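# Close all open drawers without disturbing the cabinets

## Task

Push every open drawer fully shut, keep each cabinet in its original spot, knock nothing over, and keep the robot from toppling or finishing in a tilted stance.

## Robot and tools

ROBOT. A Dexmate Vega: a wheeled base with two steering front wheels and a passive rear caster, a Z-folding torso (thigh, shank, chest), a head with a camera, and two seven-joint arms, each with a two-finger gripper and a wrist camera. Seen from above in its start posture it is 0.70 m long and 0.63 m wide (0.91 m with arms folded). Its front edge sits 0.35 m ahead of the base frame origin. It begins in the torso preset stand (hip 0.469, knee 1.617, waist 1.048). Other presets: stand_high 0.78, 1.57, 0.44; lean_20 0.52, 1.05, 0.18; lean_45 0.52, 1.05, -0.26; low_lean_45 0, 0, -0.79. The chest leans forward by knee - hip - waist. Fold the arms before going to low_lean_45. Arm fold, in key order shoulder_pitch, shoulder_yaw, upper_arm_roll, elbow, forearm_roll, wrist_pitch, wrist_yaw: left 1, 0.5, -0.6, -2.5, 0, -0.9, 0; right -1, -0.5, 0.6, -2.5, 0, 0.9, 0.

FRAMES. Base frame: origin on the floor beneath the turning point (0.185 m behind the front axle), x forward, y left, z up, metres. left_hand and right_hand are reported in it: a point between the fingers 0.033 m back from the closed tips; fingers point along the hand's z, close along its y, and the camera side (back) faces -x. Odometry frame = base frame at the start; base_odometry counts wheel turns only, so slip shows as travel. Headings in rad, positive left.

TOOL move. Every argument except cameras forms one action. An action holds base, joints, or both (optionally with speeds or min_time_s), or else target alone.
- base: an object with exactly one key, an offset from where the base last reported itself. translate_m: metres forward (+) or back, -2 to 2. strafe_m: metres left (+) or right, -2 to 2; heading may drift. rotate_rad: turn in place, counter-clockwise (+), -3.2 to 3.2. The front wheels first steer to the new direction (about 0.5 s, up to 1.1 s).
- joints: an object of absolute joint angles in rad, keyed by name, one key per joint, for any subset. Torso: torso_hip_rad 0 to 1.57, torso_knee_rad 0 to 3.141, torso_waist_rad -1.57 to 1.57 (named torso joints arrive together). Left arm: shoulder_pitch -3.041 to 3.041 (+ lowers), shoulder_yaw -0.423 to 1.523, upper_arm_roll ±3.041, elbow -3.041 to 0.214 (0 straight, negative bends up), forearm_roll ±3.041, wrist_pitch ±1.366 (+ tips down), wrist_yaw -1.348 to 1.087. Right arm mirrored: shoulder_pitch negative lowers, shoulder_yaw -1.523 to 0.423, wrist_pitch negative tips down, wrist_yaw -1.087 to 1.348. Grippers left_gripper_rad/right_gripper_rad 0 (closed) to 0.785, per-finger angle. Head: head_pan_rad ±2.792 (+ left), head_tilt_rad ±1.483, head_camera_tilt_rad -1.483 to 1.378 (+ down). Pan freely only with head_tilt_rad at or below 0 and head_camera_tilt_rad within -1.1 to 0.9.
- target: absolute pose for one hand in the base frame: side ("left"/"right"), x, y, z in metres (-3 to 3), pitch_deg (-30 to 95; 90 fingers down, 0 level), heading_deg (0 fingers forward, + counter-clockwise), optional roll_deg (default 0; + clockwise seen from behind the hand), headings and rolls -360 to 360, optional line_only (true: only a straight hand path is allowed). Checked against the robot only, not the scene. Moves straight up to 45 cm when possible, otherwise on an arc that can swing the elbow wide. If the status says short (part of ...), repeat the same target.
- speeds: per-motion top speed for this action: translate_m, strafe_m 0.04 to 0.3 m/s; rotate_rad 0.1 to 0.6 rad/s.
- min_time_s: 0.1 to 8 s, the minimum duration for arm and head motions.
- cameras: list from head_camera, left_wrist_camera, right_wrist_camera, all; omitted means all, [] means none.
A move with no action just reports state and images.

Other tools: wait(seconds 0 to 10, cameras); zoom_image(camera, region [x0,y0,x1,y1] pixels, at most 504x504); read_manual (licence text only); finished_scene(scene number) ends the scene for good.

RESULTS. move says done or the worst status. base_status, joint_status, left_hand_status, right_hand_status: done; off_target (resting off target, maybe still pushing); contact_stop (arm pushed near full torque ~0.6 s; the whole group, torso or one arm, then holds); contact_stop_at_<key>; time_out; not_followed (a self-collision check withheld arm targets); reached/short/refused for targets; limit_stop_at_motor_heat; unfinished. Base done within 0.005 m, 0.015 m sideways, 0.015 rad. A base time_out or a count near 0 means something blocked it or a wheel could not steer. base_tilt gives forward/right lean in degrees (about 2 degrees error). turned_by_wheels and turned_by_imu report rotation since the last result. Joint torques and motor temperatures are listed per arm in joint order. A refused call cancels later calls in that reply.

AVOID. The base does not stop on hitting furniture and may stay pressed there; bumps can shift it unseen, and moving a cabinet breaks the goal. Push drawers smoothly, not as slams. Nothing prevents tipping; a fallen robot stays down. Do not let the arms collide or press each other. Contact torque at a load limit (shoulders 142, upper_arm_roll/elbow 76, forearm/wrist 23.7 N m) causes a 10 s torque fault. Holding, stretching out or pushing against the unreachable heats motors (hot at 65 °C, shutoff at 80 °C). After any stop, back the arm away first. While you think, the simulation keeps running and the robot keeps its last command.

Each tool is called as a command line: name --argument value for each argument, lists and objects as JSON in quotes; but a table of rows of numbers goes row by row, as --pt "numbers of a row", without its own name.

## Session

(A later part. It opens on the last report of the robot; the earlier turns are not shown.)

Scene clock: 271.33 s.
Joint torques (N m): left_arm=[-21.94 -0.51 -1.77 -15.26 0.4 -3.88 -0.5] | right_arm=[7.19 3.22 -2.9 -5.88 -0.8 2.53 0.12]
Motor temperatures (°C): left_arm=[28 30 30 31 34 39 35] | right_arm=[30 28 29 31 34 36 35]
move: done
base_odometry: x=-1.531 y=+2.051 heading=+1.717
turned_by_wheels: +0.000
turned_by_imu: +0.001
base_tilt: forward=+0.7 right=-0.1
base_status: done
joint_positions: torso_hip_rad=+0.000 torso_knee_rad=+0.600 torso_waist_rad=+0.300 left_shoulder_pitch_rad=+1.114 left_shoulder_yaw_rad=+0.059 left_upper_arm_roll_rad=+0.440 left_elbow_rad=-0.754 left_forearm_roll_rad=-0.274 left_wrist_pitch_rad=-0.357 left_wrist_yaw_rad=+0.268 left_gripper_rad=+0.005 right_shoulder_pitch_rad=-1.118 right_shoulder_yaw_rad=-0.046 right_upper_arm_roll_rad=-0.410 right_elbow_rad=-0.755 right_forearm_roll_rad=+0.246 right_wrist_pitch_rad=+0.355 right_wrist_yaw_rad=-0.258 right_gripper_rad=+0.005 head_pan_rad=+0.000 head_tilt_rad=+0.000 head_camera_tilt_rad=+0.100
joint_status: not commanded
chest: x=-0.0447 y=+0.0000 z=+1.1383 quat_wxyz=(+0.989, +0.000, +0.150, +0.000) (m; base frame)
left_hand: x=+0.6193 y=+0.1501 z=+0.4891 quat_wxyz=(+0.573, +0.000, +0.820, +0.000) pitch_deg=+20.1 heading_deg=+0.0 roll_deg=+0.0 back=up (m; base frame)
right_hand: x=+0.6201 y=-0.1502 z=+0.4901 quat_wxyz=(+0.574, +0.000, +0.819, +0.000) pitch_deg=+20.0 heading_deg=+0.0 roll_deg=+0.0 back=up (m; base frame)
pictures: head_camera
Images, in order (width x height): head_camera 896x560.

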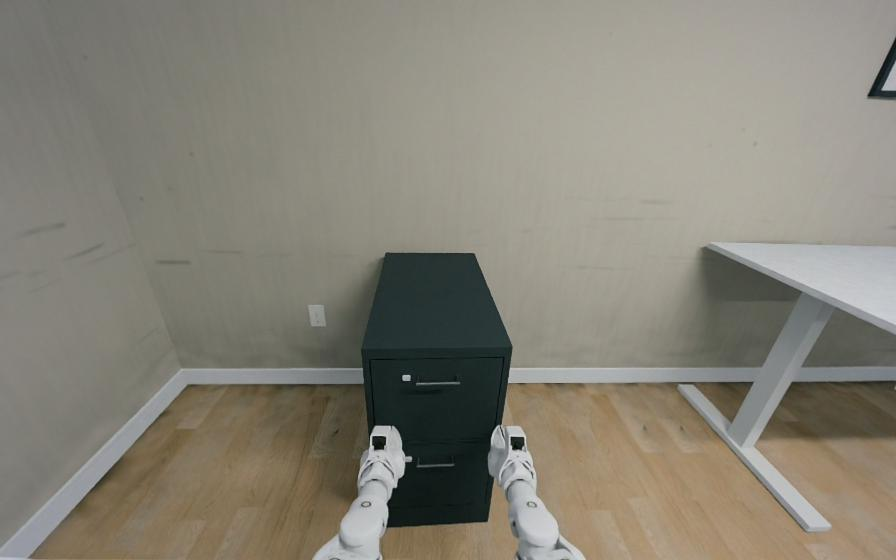

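move --base '{"translate_m":0.012}' --speeds '{"translate_m":0.04}' --cameras '[]'

move --base '{"translate_m":-0.4}' --speeds '{"translate_m":0.2}' --cameras '["head_camera"]'

zoom_image --camera "head_camera" --region '[350, 200, 520, 420]'

Scene clock: 277.87 s.
Joint torques (N m): left_arm=[-33.89 -6.19 -5.34 -22.76 0.69 -4.57 -0.08] | right_arm=[6.89 3.04 -2.92 -6.89 -0.84 2.78 0.15]
Motor temperatures (°C): left_arm=[29 30 30 31 34 39 35] | right_arm=[30 28 29 31 34 36 35]
move: done
base_odometry: x=-1.532 y=+2.063 heading=+1.717
turned_by_wheels: +0.000
turned_by_imu: +0.001
base_tilt: forward=+0.6 right=-0.1
base_status: done
joint_positions: torso_hip_rad=+0.000 torso_knee_rad=+0.600 torso_waist_rad=+0.300 left_shoulder_pitch_rad=+1.115 left_shoulder_yaw_rad=+0.059 left_upper_arm_roll_rad=+0.440 left_elbow_rad=-0.754 left_forearm_roll_rad=-0.274 left_wrist_pitch_rad=-0.357 left_wrist_yaw_rad=+0.268 left_gripper_rad=+0.005 right_shoulder_pitch_rad=-1.118 right_shoulder_yaw_rad=-0.046 right_upper_arm_roll_rad=-0.410 right_elbow_rad=-0.755 right_forearm_roll_rad=+0.246 right_wrist_pitch_rad=+0.355 right_wrist_yaw_rad=-0.258 right_gripper_rad=+0.005 head_pan_rad=+0.000 head_tilt_rad=+0.000 head_camera_tilt_rad=+0.100
joint_status: not commanded
chest: x=-0.0448 y=+0.0000 z=+1.1383 quat_wxyz=(+0.989, +0.000, +0.149, +0.000) (m; base frame)
left_hand: x=+0.6185 y=+0.1501 z=+0.4882 quat_wxyz=(+0.572, +0.000, +0.820, +0.000) pitch_deg=+20.2 heading_deg=+0.0 roll_deg=+0.0 back=up (m; base frame)
right_hand: x=+0.6200 y=-0.1502 z=+0.4902 quat_wxyz=(+0.574, +0.000, +0.819, +0.000) pitch_deg=+20.0 heading_deg=+0.0 roll_deg=+0.0 back=up (m; base frame)
pictures: none
No camera images: "cameras" was empty.

Scene clock: 281.10 s.
Joint torques (N m): left_arm=[-12.13 -2.04 -2.82 -13.12 0.55 -3.01 -0.33] | right_arm=[7.13 2.44 -3.02 -5.69 -0.91 2.81 0.18]
Motor temperatures (°C): left_arm=[29 30 30 31 34 39 35] | right_arm=[30 28 29 31 34 36 35]
move: done
base_odometry: x=-1.473 y=+1.667 heading=+1.717
turned_by_wheels: -0.001
turned_by_imu: -0.001
base_tilt: forward=+0.7 right=-0.1
base_status: done
joint_positions: torso_hip_rad=+0.000 torso_knee_rad=+0.600 torso_waist_rad=+0.300 left_shoulder_pitch_rad=+1.114 left_shoulder_yaw_rad=+0.059 left_upper_arm_roll_rad=+0.440 left_elbow_rad=-0.754 left_forearm_roll_rad=-0.274 left_wrist_pitch_rad=-0.358 left_wrist_yaw_rad=+0.268 left_gripper_rad=+0.005 right_shoulder_pitch_rad=-1.118 right_shoulder_yaw_rad=-0.046 right_upper_arm_roll_rad=-0.410 right_elbow_rad=-0.755 right_forearm_roll_rad=+0.246 right_wrist_pitch_rad=+0.355 right_wrist_yaw_rad=-0.258 right_gripper_rad=+0.005 head_pan_rad=+0.000 head_tilt_rad=+0.000 head_camera_tilt_rad=+0.100
joint_status: not commanded
chest: x=-0.0447 y=+0.0000 z=+1.1383 quat_wxyz=(+0.989, +0.000, +0.150, +0.000) (m; base frame)
left_hand: x=+0.6197 y=+0.1500 z=+0.4897 quat_wxyz=(+0.573, +0.000, +0.819, +0.000) pitch_deg=+20.0 heading_deg=+0.0 roll_deg=+0.0 back=up (m; base frame)
right_hand: x=+0.6201 y=-0.1502 z=+0.4901 quat_wxyz=(+0.574, +0.000, +0.819, +0.000) pitch_deg=+20.0 heading_deg=+0.0 roll_deg=+0.0 back=up (m; base frame)
pictures: head_camera
Images, in order (width x height): head_camera 896x560.

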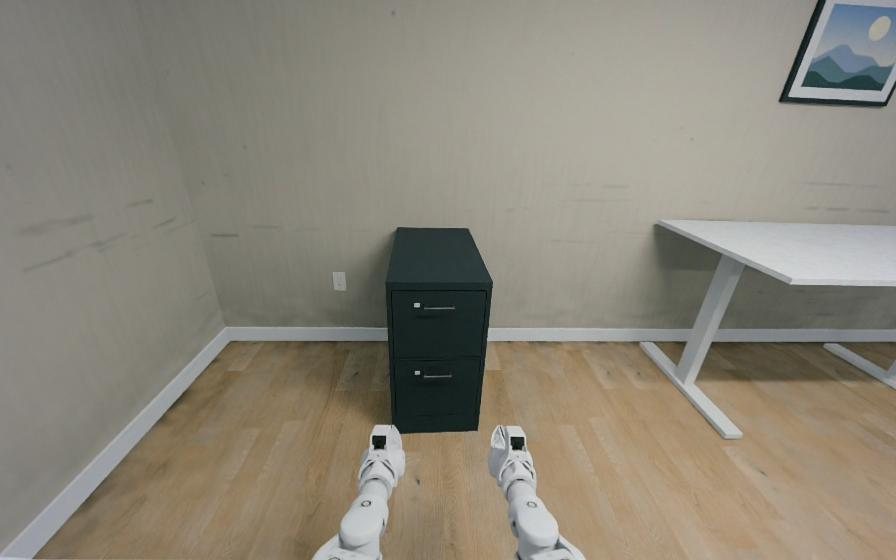

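Scaled by 2.291 from the camera's 896x560 image, which has a finer 960x600 frame.

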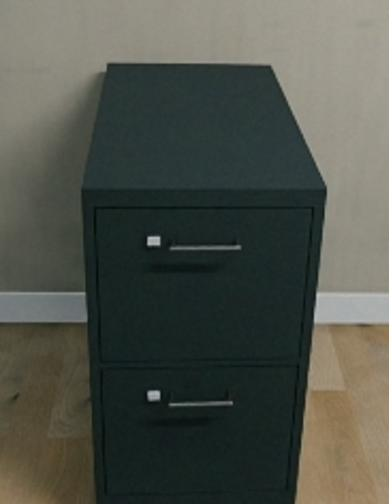

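move --base '{"translate_m":-0.8}' --cameras '[]'

move --base '{"strafe_m":-1.1}' --cameras '[]'

move --base '{"rotate_rad":1.45}' --cameras '["head_camera"]'

Scene clock: 290.77 s.
Joint torques (N m): left_arm=[-15.5 -3.12 -3.42 -11.96 -0.52 -2.92 -0.31] | right_arm=[6.89 2.74 -2.65 -6.24 -0.86 2.54 0.02]
Motor temperatures (°C): left_arm=[29 30 30 31 34 39 35] | right_arm=[30 28 29 31 34 36 35]
move: done
base_odometry: x=-1.355 y=+0.876 heading=+1.716
turned_by_wheels: +0.000
turned_by_imu: +0.000
base_tilt: forward=+0.6 right=-0.1
base_status: done
joint_positions: torso_hip_rad=+0.000 torso_knee_rad=+0.600 torso_waist_rad=+0.300 left_shoulder_pitch_rad=+1.114 left_shoulder_yaw_rad=+0.059 left_upper_arm_roll_rad=+0.440 left_elbow_rad=-0.754 left_forearm_roll_rad=-0.274 left_wrist_pitch_rad=-0.358 left_wrist_yaw_rad=+0.268 left_gripper_rad=+0.005 right_shoulder_pitch_rad=-1.118 right_shoulder_yaw_rad=-0.046 right_upper_arm_roll_rad=-0.410 right_elbow_rad=-0.755 right_forearm_roll_rad=+0.246 right_wrist_pitch_rad=+0.355 right_wrist_yaw_rad=-0.258 right_gripper_rad=+0.005 head_pan_rad=+0.000 head_tilt_rad=+0.000 head_camera_tilt_rad=+0.100
joint_status: not commanded
chest: x=-0.0447 y=+0.0000 z=+1.1383 quat_wxyz=(+0.989, +0.000, +0.150, +0.000) (m; base frame)
left_hand: x=+0.6197 y=+0.1500 z=+0.4897 quat_wxyz=(+0.573, +0.000, +0.819, +0.000) pitch_deg=+20.0 heading_deg=+0.0 roll_deg=+0.0 back=up (m; base frame)
right_hand: x=+0.6201 y=-0.1502 z=+0.4901 quat_wxyz=(+0.574, +0.000, +0.819, +0.000) pitch_deg=+20.0 heading_deg=+0.0 roll_deg=+0.0 back=up (m; base frame)
pictures: none
No camera images: "cameras" was empty.

Scene clock: 296.63 s.
Joint torques (N m): left_arm=[-13.21 0.5 -2.93 -13.01 0.33 -3.05 -0.33] | right_arm=[6.11 2.47 -2.72 -6.16 -0.9 2.58 0.16]
Motor temperatures (°C): left_arm=[29 30 30 31 34 39 35] | right_arm=[30 28 29 31 34 36 35]
move: done
base_odometry: x=-0.268 y=+1.032 heading=+1.708
turned_by_wheels: -0.008
turned_by_imu: -0.003
base_tilt: forward=+0.6 right=+0.0
base_status: done
joint_positions: torso_hip_rad=+0.000 torso_knee_rad=+0.600 torso_waist_rad=+0.300 left_shoulder_pitch_rad=+1.114 left_shoulder_yaw_rad=+0.059 left_upper_arm_roll_rad=+0.440 left_elbow_rad=-0.754 left_forearm_roll_rad=-0.274 left_wrist_pitch_rad=-0.358 left_wrist_yaw_rad=+0.268 left_gripper_rad=+0.005 right_shoulder_pitch_rad=-1.118 right_shoulder_yaw_rad=-0.046 right_upper_arm_roll_rad=-0.410 right_elbow_rad=-0.755 right_forearm_roll_rad=+0.246 right_wrist_pitch_rad=+0.355 right_wrist_yaw_rad=-0.258 right_gripper_rad=+0.005 head_pan_rad=+0.000 head_tilt_rad=+0.000 head_camera_tilt_rad=+0.100
joint_status: not commanded
chest: x=-0.0447 y=+0.0000 z=+1.1383 quat_wxyz=(+0.989, +0.000, +0.150, +0.000) (m; base frame)
left_hand: x=+0.6197 y=+0.1500 z=+0.4897 quat_wxyz=(+0.573, +0.000, +0.819, +0.000) pitch_deg=+20.0 heading_deg=+0.0 roll_deg=+0.0 back=up (m; base frame)
right_hand: x=+0.6201 y=-0.1502 z=+0.4901 quat_wxyz=(+0.574, +0.000, +0.819, +0.000) pitch_deg=+20.0 heading_deg=+0.0 roll_deg=+0.0 back=up (m; base frame)
pictures: none
No camera images: "cameras" was empty.

Scene clock: 300.67 s.
Joint torques (N m): left_arm=[-13.59 -3.27 -4.03 -11.5 0.66 -2.93 -0.41] | right_arm=[7.12 3.48 -2.56 -6.72 -0.91 1.74 0.11]
Motor temperatures (°C): left_arm=[29 30 30 31 34 39 35] | right_arm=[30 28 29 31 34 36 35]
move: done
base_odometry: x=-0.267 y=+1.033 heading=-3.124
turned_by_wheels: +1.452
turned_by_imu: +1.425
base_tilt: forward=+0.7 right=+0.0
base_status: done
joint_positions: torso_hip_rad=+0.000 torso_knee_rad=+0.600 torso_waist_rad=+0.300 left_shoulder_pitch_rad=+1.114 left_shoulder_yaw_rad=+0.059 left_upper_arm_roll_rad=+0.440 left_elbow_rad=-0.754 left_forearm_roll_rad=-0.274 left_wrist_pitch_rad=-0.358 left_wrist_yaw_rad=+0.268 left_gripper_rad=+0.005 right_shoulder_pitch_rad=-1.118 right_shoulder_yaw_rad=-0.046 right_upper_arm_roll_rad=-0.410 right_elbow_rad=-0.755 right_forearm_roll_rad=+0.246 right_wrist_pitch_rad=+0.355 right_wrist_yaw_rad=-0.258 right_gripper_rad=+0.005 head_pan_rad=+0.000 head_tilt_rad=+0.000 head_camera_tilt_rad=+0.100
joint_status: not commanded
chest: x=-0.0447 y=+0.0000 z=+1.1383 quat_wxyz=(+0.989, +0.000, +0.150, +0.000) (m; base frame)
left_hand: x=+0.6197 y=+0.1500 z=+0.4897 quat_wxyz=(+0.573, +0.000, +0.819, +0.000) pitch_deg=+20.0 heading_deg=+0.0 roll_deg=+0.0 back=up (m; base frame)
right_hand: x=+0.6201 y=-0.1502 z=+0.4901 quat_wxyz=(+0.574, +0.000, +0.819, +0.000) pitch_deg=+20.0 heading_deg=+0.0 roll_deg=+0.0 back=up (m; base frame)
pictures: head_camera
Images, in order (width x height): head_camera 896x560.

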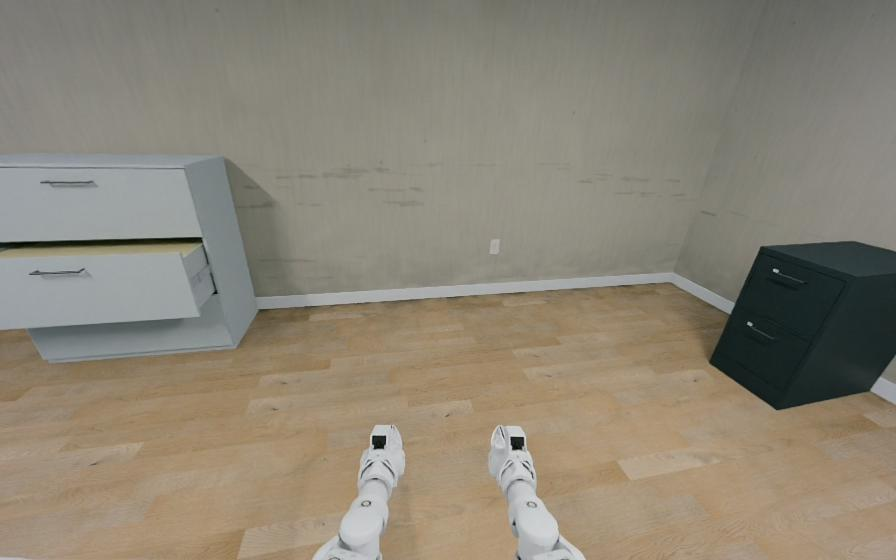

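move --base '{"rotate_rad":0.13}' --joints '{"head_pan_rad":1.3,"head_camera_tilt_rad":0.3}' --cameras '["head_camera"]'

move --target '{"side":"left","x":0.62,"y":0.2,"z":0.58,"pitch_deg":10,"heading_deg":0}' --cameras '[]'

move --target '{"side":"right","x":0.62,"y":-0.2,"z":0.58,"pitch_deg":10,"heading_deg":0}' --cameras '["head_camera"]'

Scene clock: 313.53 s.
Joint torques (N m): left_arm=[-13.37 -3 -3.88 -13.68 -0.06 -1.72 0.41] | right_arm=[7.02 3.1 -2.57 -5.99 -0.96 2.54 0.21]
Motor temperatures (°C): left_arm=[29 30 30 31 34 39 35] | right_arm=[30 28 29 31 34 36 35]
move: done
base_odometry: x=-0.267 y=+1.033 heading=-2.994
turned_by_wheels: +0.130
turned_by_imu: +0.128
base_tilt: forward=+0.6 right=-0.1
base_status: done
joint_positions: torso_hip_rad=+0.000 torso_knee_rad=+0.600 torso_waist_rad=+0.300 left_shoulder_pitch_rad=+1.114 left_shoulder_yaw_rad=+0.059 left_upper_arm_roll_rad=+0.440 left_elbow_rad=-0.754 left_forearm_roll_rad=-0.274 left_wrist_pitch_rad=-0.358 left_wrist_yaw_rad=+0.268 left_gripper_rad=+0.005 right_shoulder_pitch_rad=-1.118 right_shoulder_yaw_rad=-0.046 right_upper_arm_roll_rad=-0.410 right_elbow_rad=-0.755 right_forearm_roll_rad=+0.246 right_wrist_pitch_rad=+0.355 right_wrist_yaw_rad=-0.258 right_gripper_rad=+0.005 head_pan_rad=+1.300 head_tilt_rad=+0.000 head_camera_tilt_rad=+0.300
joint_status: all done
chest: x=-0.0447 y=+0.0000 z=+1.1383 quat_wxyz=(+0.989, +0.000, +0.150, +0.000) (m; base frame)
left_hand: x=+0.6197 y=+0.1500 z=+0.4897 quat_wxyz=(+0.573, +0.000, +0.819, +0.000) pitch_deg=+20.0 heading_deg=+0.0 roll_deg=+0.0 back=up (m; base frame)
right_hand: x=+0.6201 y=-0.1502 z=+0.4901 quat_wxyz=(+0.574, +0.000, +0.819, +0.000) pitch_deg=+20.0 heading_deg=+0.0 roll_deg=+0.0 back=up (m; base frame)
pictures: head_camera
Images, in order (width x height): head_camera 896x560.

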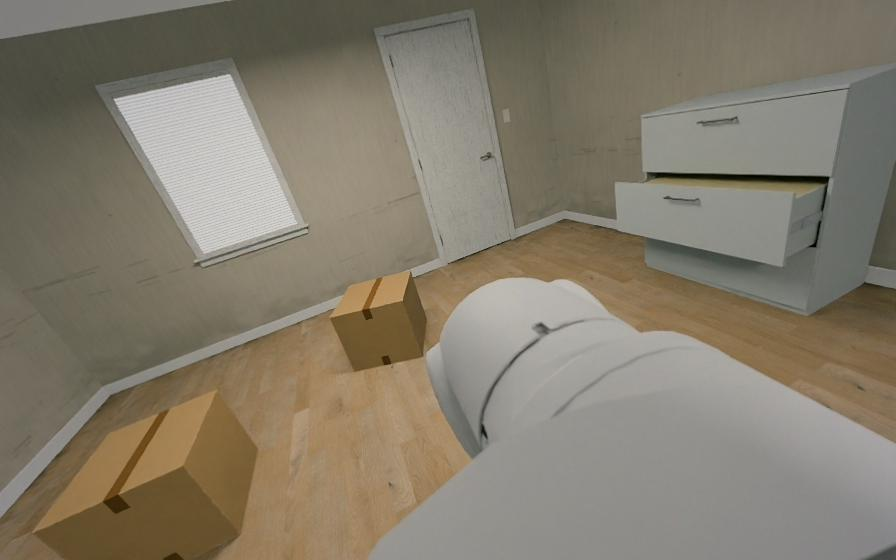

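Scene clock: 316.53 s.
Joint torques (N m): left_arm=[-6.29 1.08 -6.55 -13.12 0.9 -3.03 -0.39] | right_arm=[6.56 2.93 -2.81 -6.6 -0.88 2.92 0.01]
Motor temperatures (°C): left_arm=[29 30 30 31 34 39 35] | right_arm=[30 28 29 31 34 36 35]
move: done
base_odometry: x=-0.267 y=+1.033 heading=-2.994
turned_by_wheels: +0.000
turned_by_imu: +0.000
base_tilt: forward=+0.6 right=+0.0
base_status: not commanded
joint_positions: torso_hip_rad=+0.000 torso_knee_rad=+0.600 torso_waist_rad=+0.300 left_shoulder_pitch_rad=+1.276 left_shoulder_yaw_rad=+0.214 left_upper_arm_roll_rad=+0.391 left_elbow_rad=-1.110 left_forearm_roll_rad=-0.281 left_wrist_pitch_rad=-0.365 left_wrist_yaw_rad=+0.259 left_gripper_rad=+0.005 right_shoulder_pitch_rad=-1.118 right_shoulder_yaw_rad=-0.046 right_upper_arm_roll_rad=-0.410 right_elbow_rad=-0.755 right_forearm_roll_rad=+0.246 right_wrist_pitch_rad=+0.355 right_wrist_yaw_rad=-0.258 right_gripper_rad=+0.005 head_pan_rad=+1.300 head_tilt_rad=+0.000 head_camera_tilt_rad=+0.300
joint_status: not commanded
chest: x=-0.0447 y=+0.0000 z=+1.1383 quat_wxyz=(+0.989, +0.000, +0.150, +0.000) (m; base frame)
left_hand: x=+0.6200 y=+0.1991 z=+0.5779 quat_wxyz=(+0.641, +0.000, +0.767, +0.000) pitch_deg=+10.2 heading_deg=+0.0 roll_deg=+0.0 back=up (m; base frame)
left_hand_status: reached (straight line, planned for 1.5 s): 2 mm and 0.2 deg off.
right_hand: x=+0.6201 y=-0.1502 z=+0.4901 quat_wxyz=(+0.574, +0.000, +0.819, +0.000) pitch_deg=+20.0 heading_deg=+0.0 roll_deg=+0.0 back=up (m; base frame)
pictures: none
No camera images: "cameras" was empty.

Scene clock: 319.53 s.
Joint torques (N m): left_arm=[-4.73 2.24 -6.66 -11.47 -0.46 -3.14 -0.33] | right_arm=[4.45 -2.12 6.1 -11.65 -0.25 2.74 0.24]
Motor temperatures (°C): left_arm=[28 30 30 31 34 39 35] | right_arm=[30 28 29 31 34 36 35]
move: done
base_odometry: x=-0.267 y=+1.033 heading=-2.994
turned_by_wheels: +0.000
turned_by_imu: +0.000
base_tilt: forward=+0.7 right=-0.1
base_status: not commanded
joint_positions: torso_hip_rad=+0.000 torso_knee_rad=+0.600 torso_waist_rad=+0.300 left_shoulder_pitch_rad=+1.279 left_shoulder_yaw_rad=+0.217 left_upper_arm_roll_rad=+0.390 left_elbow_rad=-1.116 left_forearm_roll_rad=-0.282 left_wrist_pitch_rad=-0.365 left_wrist_yaw_rad=+0.258 left_gripper_rad=+0.005 right_shoulder_pitch_rad=-1.283 right_shoulder_yaw_rad=-0.195 right_upper_arm_roll_rad=-0.362 right_elbow_rad=-1.110 right_forearm_roll_rad=+0.256 right_wrist_pitch_rad=+0.360 right_wrist_yaw_rad=-0.243 right_gripper_rad=+0.005 head_pan_rad=+1.300 head_tilt_rad=+0.000 head_camera_tilt_rad=+0.300
joint_status: not commanded
chest: x=-0.0447 y=+0.0000 z=+1.1383 quat_wxyz=(+0.989, +0.000, +0.150, +0.000) (m; base frame)
left_hand: x=+0.6199 y=+0.1999 z=+0.5797 quat_wxyz=(+0.643, +0.000, +0.766, +0.000) pitch_deg=+10.0 heading_deg=+0.0 roll_deg=+0.0 back=up (m; base frame)
right_hand: x=+0.6201 y=-0.1990 z=+0.5779 quat_wxyz=(+0.641, +0.000, +0.767, +0.000) pitch_deg=+10.2 heading_deg=+0.0 roll_deg=+0.0 back=up (m; base frame)
right_hand_status: reached (straight line, planned for 1.5 s): 2 mm and 0.2 deg off.
pictures: head_camera
Images, in order (width x height): head_camera 896x560.

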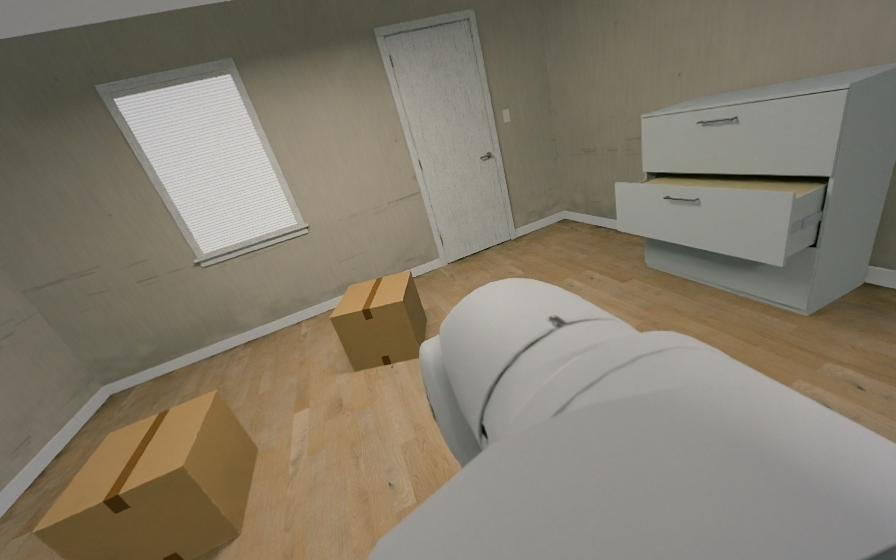

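move --base '{"translate_m":0.5}' --joints '{"head_pan_rad":0,"head_camera_tilt_rad":0.1}' --cameras '[]'

move --base '{"strafe_m":1.35}' --speeds '{"strafe_m":0.2}' --cameras '["head_camera"]'

Scene clock: 335.23 s.
Joint torques (N m): left_arm=[-5.6 2.55 -6.94 -12.18 0.4 -2.86 -0.3] | right_arm=[4.42 -0.48 5.7 -11.01 -0.34 2.62 0.27]
Motor temperatures (°C): left_arm=[28 30 30 31 34 39 35] | right_arm=[30 28 29 32 34 36 35]
move: done
base_odometry: x=-0.761 y=+0.957 heading=-2.993
turned_by_wheels: +0.001
turned_by_imu: +0.004
base_tilt: forward=+0.7 right=+0.0
base_status: done
joint_positions: torso_hip_rad=+0.000 torso_knee_rad=+0.600 torso_waist_rad=+0.300 left_shoulder_pitch_rad=+1.279 left_shoulder_yaw_rad=+0.217 left_upper_arm_roll_rad=+0.390 left_elbow_rad=-1.116 left_forearm_roll_rad=-0.282 left_wrist_pitch_rad=-0.365 left_wrist_yaw_rad=+0.258 left_gripper_rad=+0.005 right_shoulder_pitch_rad=-1.285 right_shoulder_yaw_rad=-0.197 right_upper_arm_roll_rad=-0.361 right_elbow_rad=-1.116 right_forearm_roll_rad=+0.256 right_wrist_pitch_rad=+0.360 right_wrist_yaw_rad=-0.242 right_gripper_rad=+0.005 head_pan_rad=+0.000 head_tilt_rad=+0.000 head_camera_tilt_rad=+0.100
joint_status: all done
chest: x=-0.0446 y=+0.0000 z=+1.1383 quat_wxyz=(+0.989, +0.000, +0.150, +0.000) (m; base frame)
left_hand: x=+0.6199 y=+0.1999 z=+0.5797 quat_wxyz=(+0.643, +0.000, +0.766, +0.000) pitch_deg=+10.0 heading_deg=+0.0 roll_deg=+0.0 back=up (m; base frame)
right_hand: x=+0.6200 y=-0.1998 z=+0.5797 quat_wxyz=(+0.643, +0.000, +0.766, +0.000) pitch_deg=+10.0 heading_deg=+0.0 roll_deg=+0.0 back=up (m; base frame)
pictures: none
No camera images: "cameras" was empty.

Scene clock: 343.83 s.
Joint torques (N m): left_arm=[-7.86 3.08 -5.65 -12.8 0.15 -3.4 -0.13] | right_arm=[4.72 -2 5.11 -11.68 -0.25 2.53 0.04]
Motor temperatures (°C): left_arm=[28 30 30 31 34 39 35] | right_arm=[29 28 29 32 34 36 35]
move: done
base_odometry: x=-0.548 y=-0.374 heading=-2.981
turned_by_wheels: +0.012
turned_by_imu: +0.006
base_tilt: forward=+0.6 right=-0.1
base_status: done
joint_positions: torso_hip_rad=+0.000 torso_knee_rad=+0.600 torso_waist_rad=+0.300 left_shoulder_pitch_rad=+1.279 left_shoulder_yaw_rad=+0.217 left_upper_arm_roll_rad=+0.390 left_elbow_rad=-1.116 left_forearm_roll_rad=-0.282 left_wrist_pitch_rad=-0.365 left_wrist_yaw_rad=+0.258 left_gripper_rad=+0.005 right_shoulder_pitch_rad=-1.285 right_shoulder_yaw_rad=-0.197 right_upper_arm_roll_rad=-0.361 right_elbow_rad=-1.116 right_forearm_roll_rad=+0.256 right_wrist_pitch_rad=+0.360 right_wrist_yaw_rad=-0.242 right_gripper_rad=+0.005 head_pan_rad=+0.000 head_tilt_rad=+0.000 head_camera_tilt_rad=+0.100
joint_status: not commanded
chest: x=-0.0446 y=+0.0000 z=+1.1383 quat_wxyz=(+0.989, +0.000, +0.150, +0.000) (m; base frame)
left_hand: x=+0.6199 y=+0.1999 z=+0.5797 quat_wxyz=(+0.643, +0.000, +0.766, +0.000) pitch_deg=+10.0 heading_deg=+0.0 roll_deg=+0.0 back=up (m; base frame)
right_hand: x=+0.6200 y=-0.1998 z=+0.5798 quat_wxyz=(+0.643, +0.000, +0.766, +0.000) pitch_deg=+10.0 heading_deg=+0.0 roll_deg=+0.0 back=up (m; base frame)
pictures: head_camera
Images, in order (width x height): head_camera 896x560.

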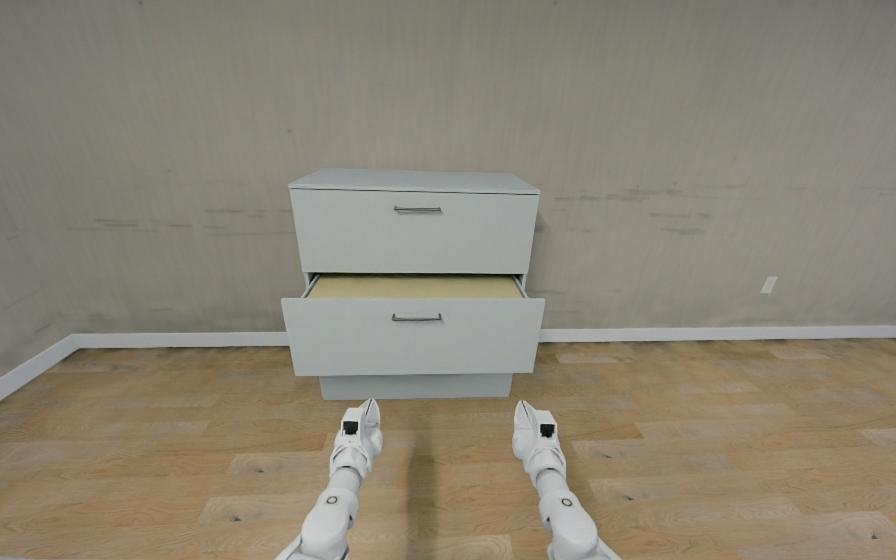

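move --base '{"strafe_m":0.128}' --cameras '[]'

move --base '{"translate_m":0.28}' --speeds '{"translate_m":0.15}' --cameras '["head_camera"]'

Scene clock: 352.13 s.
Joint torques (N m): left_arm=[-8.53 0.23 -5.13 -11.08 0.29 -2.31 -0.23] | right_arm=[4.7 -0.63 5.17 -11.41 -0.31 2.88 0.15]
Motor temperatures (°C): left_arm=[28 30 30 31 34 39 35] | right_arm=[29 28 29 32 34 36 35]
move: done
base_odometry: x=-0.526 y=-0.500 heading=-2.980
turned_by_wheels: +0.001
turned_by_imu: +0.001
base_tilt: forward=+0.6 right=-0.1
base_status: done
joint_positions: torso_hip_rad=+0.000 torso_knee_rad=+0.600 torso_waist_rad=+0.300 left_shoulder_pitch_rad=+1.279 left_shoulder_yaw_rad=+0.217 left_upper_arm_roll_rad=+0.390 left_elbow_rad=-1.116 left_forearm_roll_rad=-0.282 left_wrist_pitch_rad=-0.365 left_wrist_yaw_rad=+0.258 left_gripper_rad=+0.005 right_shoulder_pitch_rad=-1.285 right_shoulder_yaw_rad=-0.197 right_upper_arm_roll_rad=-0.361 right_elbow_rad=-1.116 right_forearm_roll_rad=+0.256 right_wrist_pitch_rad=+0.360 right_wrist_yaw_rad=-0.242 right_gripper_rad=+0.005 head_pan_rad=+0.000 head_tilt_rad=+0.000 head_camera_tilt_rad=+0.100
joint_status: not commanded
chest: x=-0.0446 y=+0.0000 z=+1.1383 quat_wxyz=(+0.989, +0.000, +0.150, +0.000) (m; base frame)
left_hand: x=+0.6199 y=+0.1999 z=+0.5797 quat_wxyz=(+0.643, +0.000, +0.766, +0.000) pitch_deg=+10.0 heading_deg=+0.0 roll_deg=+0.0 back=up (m; base frame)
right_hand: x=+0.6200 y=-0.1999 z=+0.5798 quat_wxyz=(+0.643, +0.000, +0.766, +0.000) pitch_deg=+10.0 heading_deg=+0.0 roll_deg=+0.0 back=up (m; base frame)
pictures: none
No camera images: "cameras" was empty.

Scene clock: 355.60 s.
Joint torques (N m): left_arm=[-8.39 0.52 -4.52 -12.27 -0.04 -1.95 -0.28] | right_arm=[4.73 -0.7 4.93 -11.18 -0.39 2.61 0.16]
Motor temperatures (°C): left_arm=[28 30 30 31 34 39 35] | right_arm=[29 28 29 32 34 36 35]
move: done
base_odometry: x=-0.803 y=-0.545 heading=-2.981
turned_by_wheels: -0.001
turned_by_imu: -0.001
base_tilt: forward=+0.7 right=+0.0
base_status: done
joint_positions: torso_hip_rad=+0.000 torso_knee_rad=+0.600 torso_waist_rad=+0.300 left_shoulder_pitch_rad=+1.279 left_shoulder_yaw_rad=+0.217 left_upper_arm_roll_rad=+0.390 left_elbow_rad=-1.116 left_forearm_roll_rad=-0.282 left_wrist_pitch_rad=-0.365 left_wrist_yaw_rad=+0.258 left_gripper_rad=+0.005 right_shoulder_pitch_rad=-1.285 right_shoulder_yaw_rad=-0.197 right_upper_arm_roll_rad=-0.361 right_elbow_rad=-1.116 right_forearm_roll_rad=+0.256 right_wrist_pitch_rad=+0.360 right_wrist_yaw_rad=-0.242 right_gripper_rad=+0.005 head_pan_rad=+0.000 head_tilt_rad=+0.000 head_camera_tilt_rad=+0.100
joint_status: not commanded
chest: x=-0.0446 y=+0.0000 z=+1.1383 quat_wxyz=(+0.989, +0.000, +0.150, +0.000) (m; base frame)
left_hand: x=+0.6199 y=+0.1999 z=+0.5797 quat_wxyz=(+0.643, +0.000, +0.766, +0.000) pitch_deg=+10.0 heading_deg=+0.0 roll_deg=+0.0 back=up (m; base frame)
right_hand: x=+0.6200 y=-0.1999 z=+0.5798 quat_wxyz=(+0.643, +0.000, +0.766, +0.000) pitch_deg=+10.0 heading_deg=+0.0 roll_deg=+0.0 back=up (m; base frame)
pictures: head_camera
Images, in order (width x height): head_camera 896x560.

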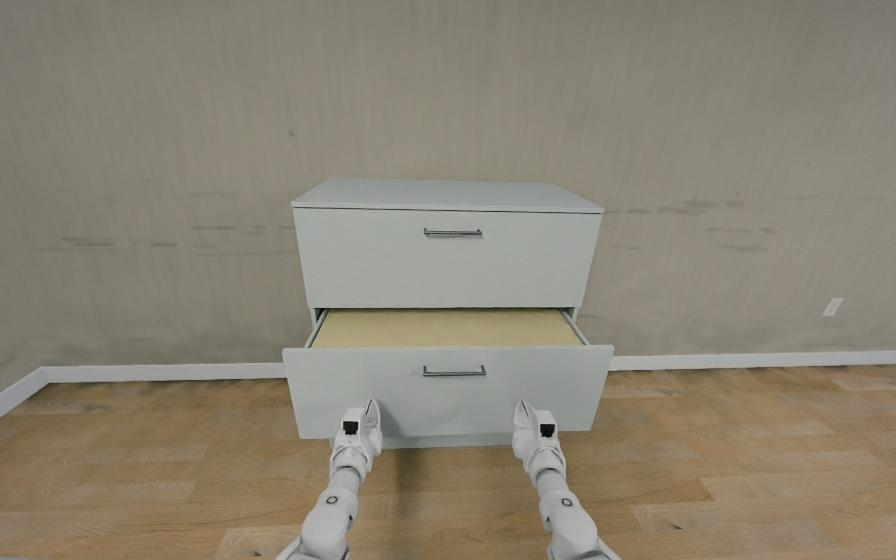

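move --base '{"translate_m":0.32}' --speeds '{"translate_m":0.06}' --cameras '["head_camera"]'

Scene clock: 365.33 s.
Joint torques (N m): left_arm=[-54.05 -3.34 -15.75 -36.36 0.6 -8 -0.96] | right_arm=[26.1 -0.8 5.13 -17.53 -1.12 4.49 1.06]
Motor temperatures (°C): left_arm=[29 30 30 32 34 39 35] | right_arm=[29 28 29 32 34 36 35]
move: done
base_odometry: x=-1.118 y=-0.597 heading=-2.981
turned_by_wheels: +0.000
turned_by_imu: +0.002
base_tilt: forward=+0.6 right=-0.1
base_status: done
joint_positions: torso_hip_rad=+0.000 torso_knee_rad=+0.600 torso_waist_rad=+0.300 left_shoulder_pitch_rad=+1.281 left_shoulder_yaw_rad=+0.217 left_upper_arm_roll_rad=+0.391 left_elbow_rad=-1.114 left_forearm_roll_rad=-0.282 left_wrist_pitch_rad=-0.363 left_wrist_yaw_rad=+0.258 left_gripper_rad=+0.005 right_shoulder_pitch_rad=-1.287 right_shoulder_yaw_rad=-0.197 right_upper_arm_roll_rad=-0.361 right_elbow_rad=-1.115 right_forearm_roll_rad=+0.256 right_wrist_pitch_rad=+0.360 right_wrist_yaw_rad=-0.243 right_gripper_rad=+0.005 head_pan_rad=+0.000 head_tilt_rad=+0.000 head_camera_tilt_rad=+0.100
joint_status: not commanded
chest: x=-0.0451 y=+0.0000 z=+1.1383 quat_wxyz=(+0.989, +0.000, +0.149, +0.000) (m; base frame)
left_hand: x=+0.6177 y=+0.1999 z=+0.5765 quat_wxyz=(+0.640, +0.001, +0.768, +0.000) pitch_deg=+10.4 heading_deg=+0.0 roll_deg=+0.1 back=up (m; base frame)
right_hand: x=+0.6189 y=-0.2000 z=+0.5786 quat_wxyz=(+0.642, +0.000, +0.767, +0.000) pitch_deg=+10.1 heading_deg=+0.0 roll_deg=+0.0 back=up (m; base frame)
pictures: head_camera
Images, in order (width x height): head_camera 896x560.

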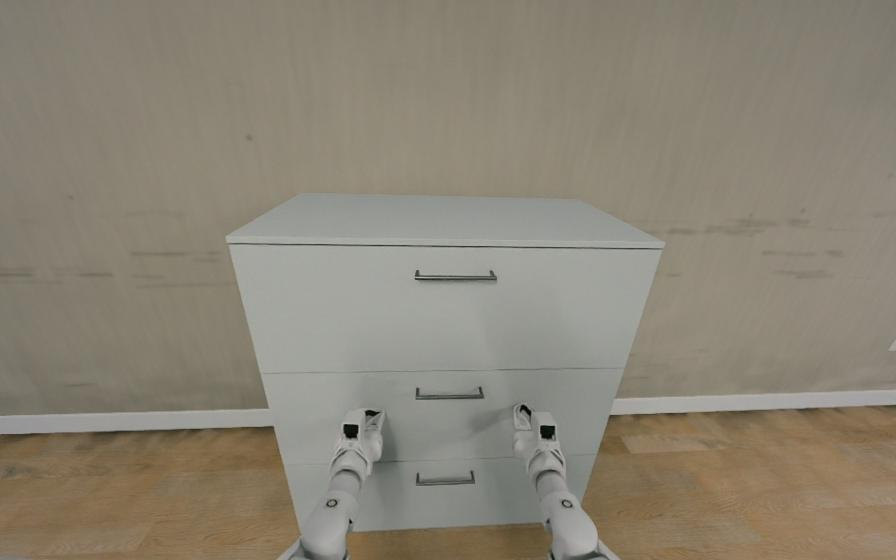

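move --base '{"translate_m":-0.4}' --speeds '{"translate_m":0.2}' --cameras '["head_camera"]'

zoom_image --camera "head_camera" --region '[270, 170, 630, 450]'

Scene clock: 372.77 s.
Joint torques (N m): left_arm=[-12.49 -0.24 -5 -12.95 0.7 -2.9 -0.21] | right_arm=[15.38 -0.71 4.71 -11.36 -0.94 3.35 0.18]
Motor temperatures (°C): left_arm=[31 30 30 33 34 41 35] | right_arm=[30 28 29 33 34 36 35]
move: done
base_odometry: x=-0.723 y=-0.533 heading=-2.982
turned_by_wheels: -0.001
turned_by_imu: -0.001
base_tilt: forward=+0.6 right=-0.1
base_status: done
joint_positions: torso_hip_rad=+0.000 torso_knee_rad=+0.600 torso_waist_rad=+0.300 left_shoulder_pitch_rad=+1.279 left_shoulder_yaw_rad=+0.217 left_upper_arm_roll_rad=+0.390 left_elbow_rad=-1.116 left_forearm_roll_rad=-0.282 left_wrist_pitch_rad=-0.365 left_wrist_yaw_rad=+0.258 left_gripper_rad=+0.005 right_shoulder_pitch_rad=-1.286 right_shoulder_yaw_rad=-0.197 right_upper_arm_roll_rad=-0.361 right_elbow_rad=-1.116 right_forearm_roll_rad=+0.256 right_wrist_pitch_rad=+0.360 right_wrist_yaw_rad=-0.242 right_gripper_rad=+0.005 head_pan_rad=+0.000 head_tilt_rad=+0.000 head_camera_tilt_rad=+0.100
joint_status: not commanded
chest: x=-0.0447 y=+0.0000 z=+1.1383 quat_wxyz=(+0.989, +0.000, +0.150, +0.000) (m; base frame)
left_hand: x=+0.6197 y=+0.2000 z=+0.5796 quat_wxyz=(+0.642, +0.000, +0.766, +0.000) pitch_deg=+10.0 heading_deg=+0.0 roll_deg=+0.0 back=up (m; base frame)
right_hand: x=+0.6196 y=-0.1999 z=+0.5793 quat_wxyz=(+0.642, +0.000, +0.766, +0.000) pitch_deg=+10.1 heading_deg=+0.0 roll_deg=+0.0 back=up (m; base frame)
pictures: head_camera
Images, in order (width x height): head_camera 896x560.

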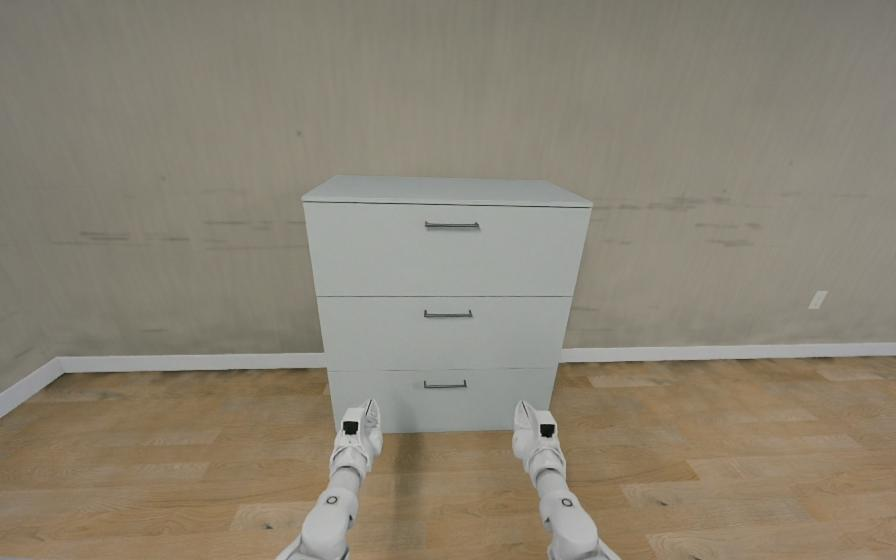

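Scaled by 1.400 from the camera's 896x560 image, which has a finer 960x600 frame.

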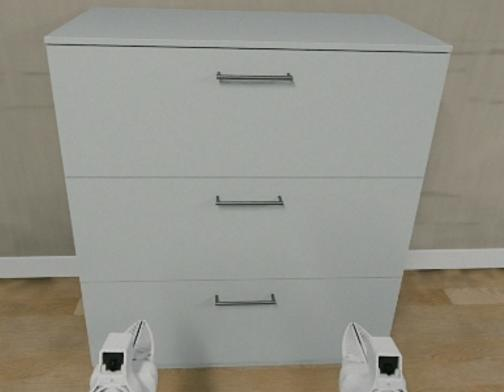

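finished_scene --scene 3 --done true

The scene is finished: the task was done.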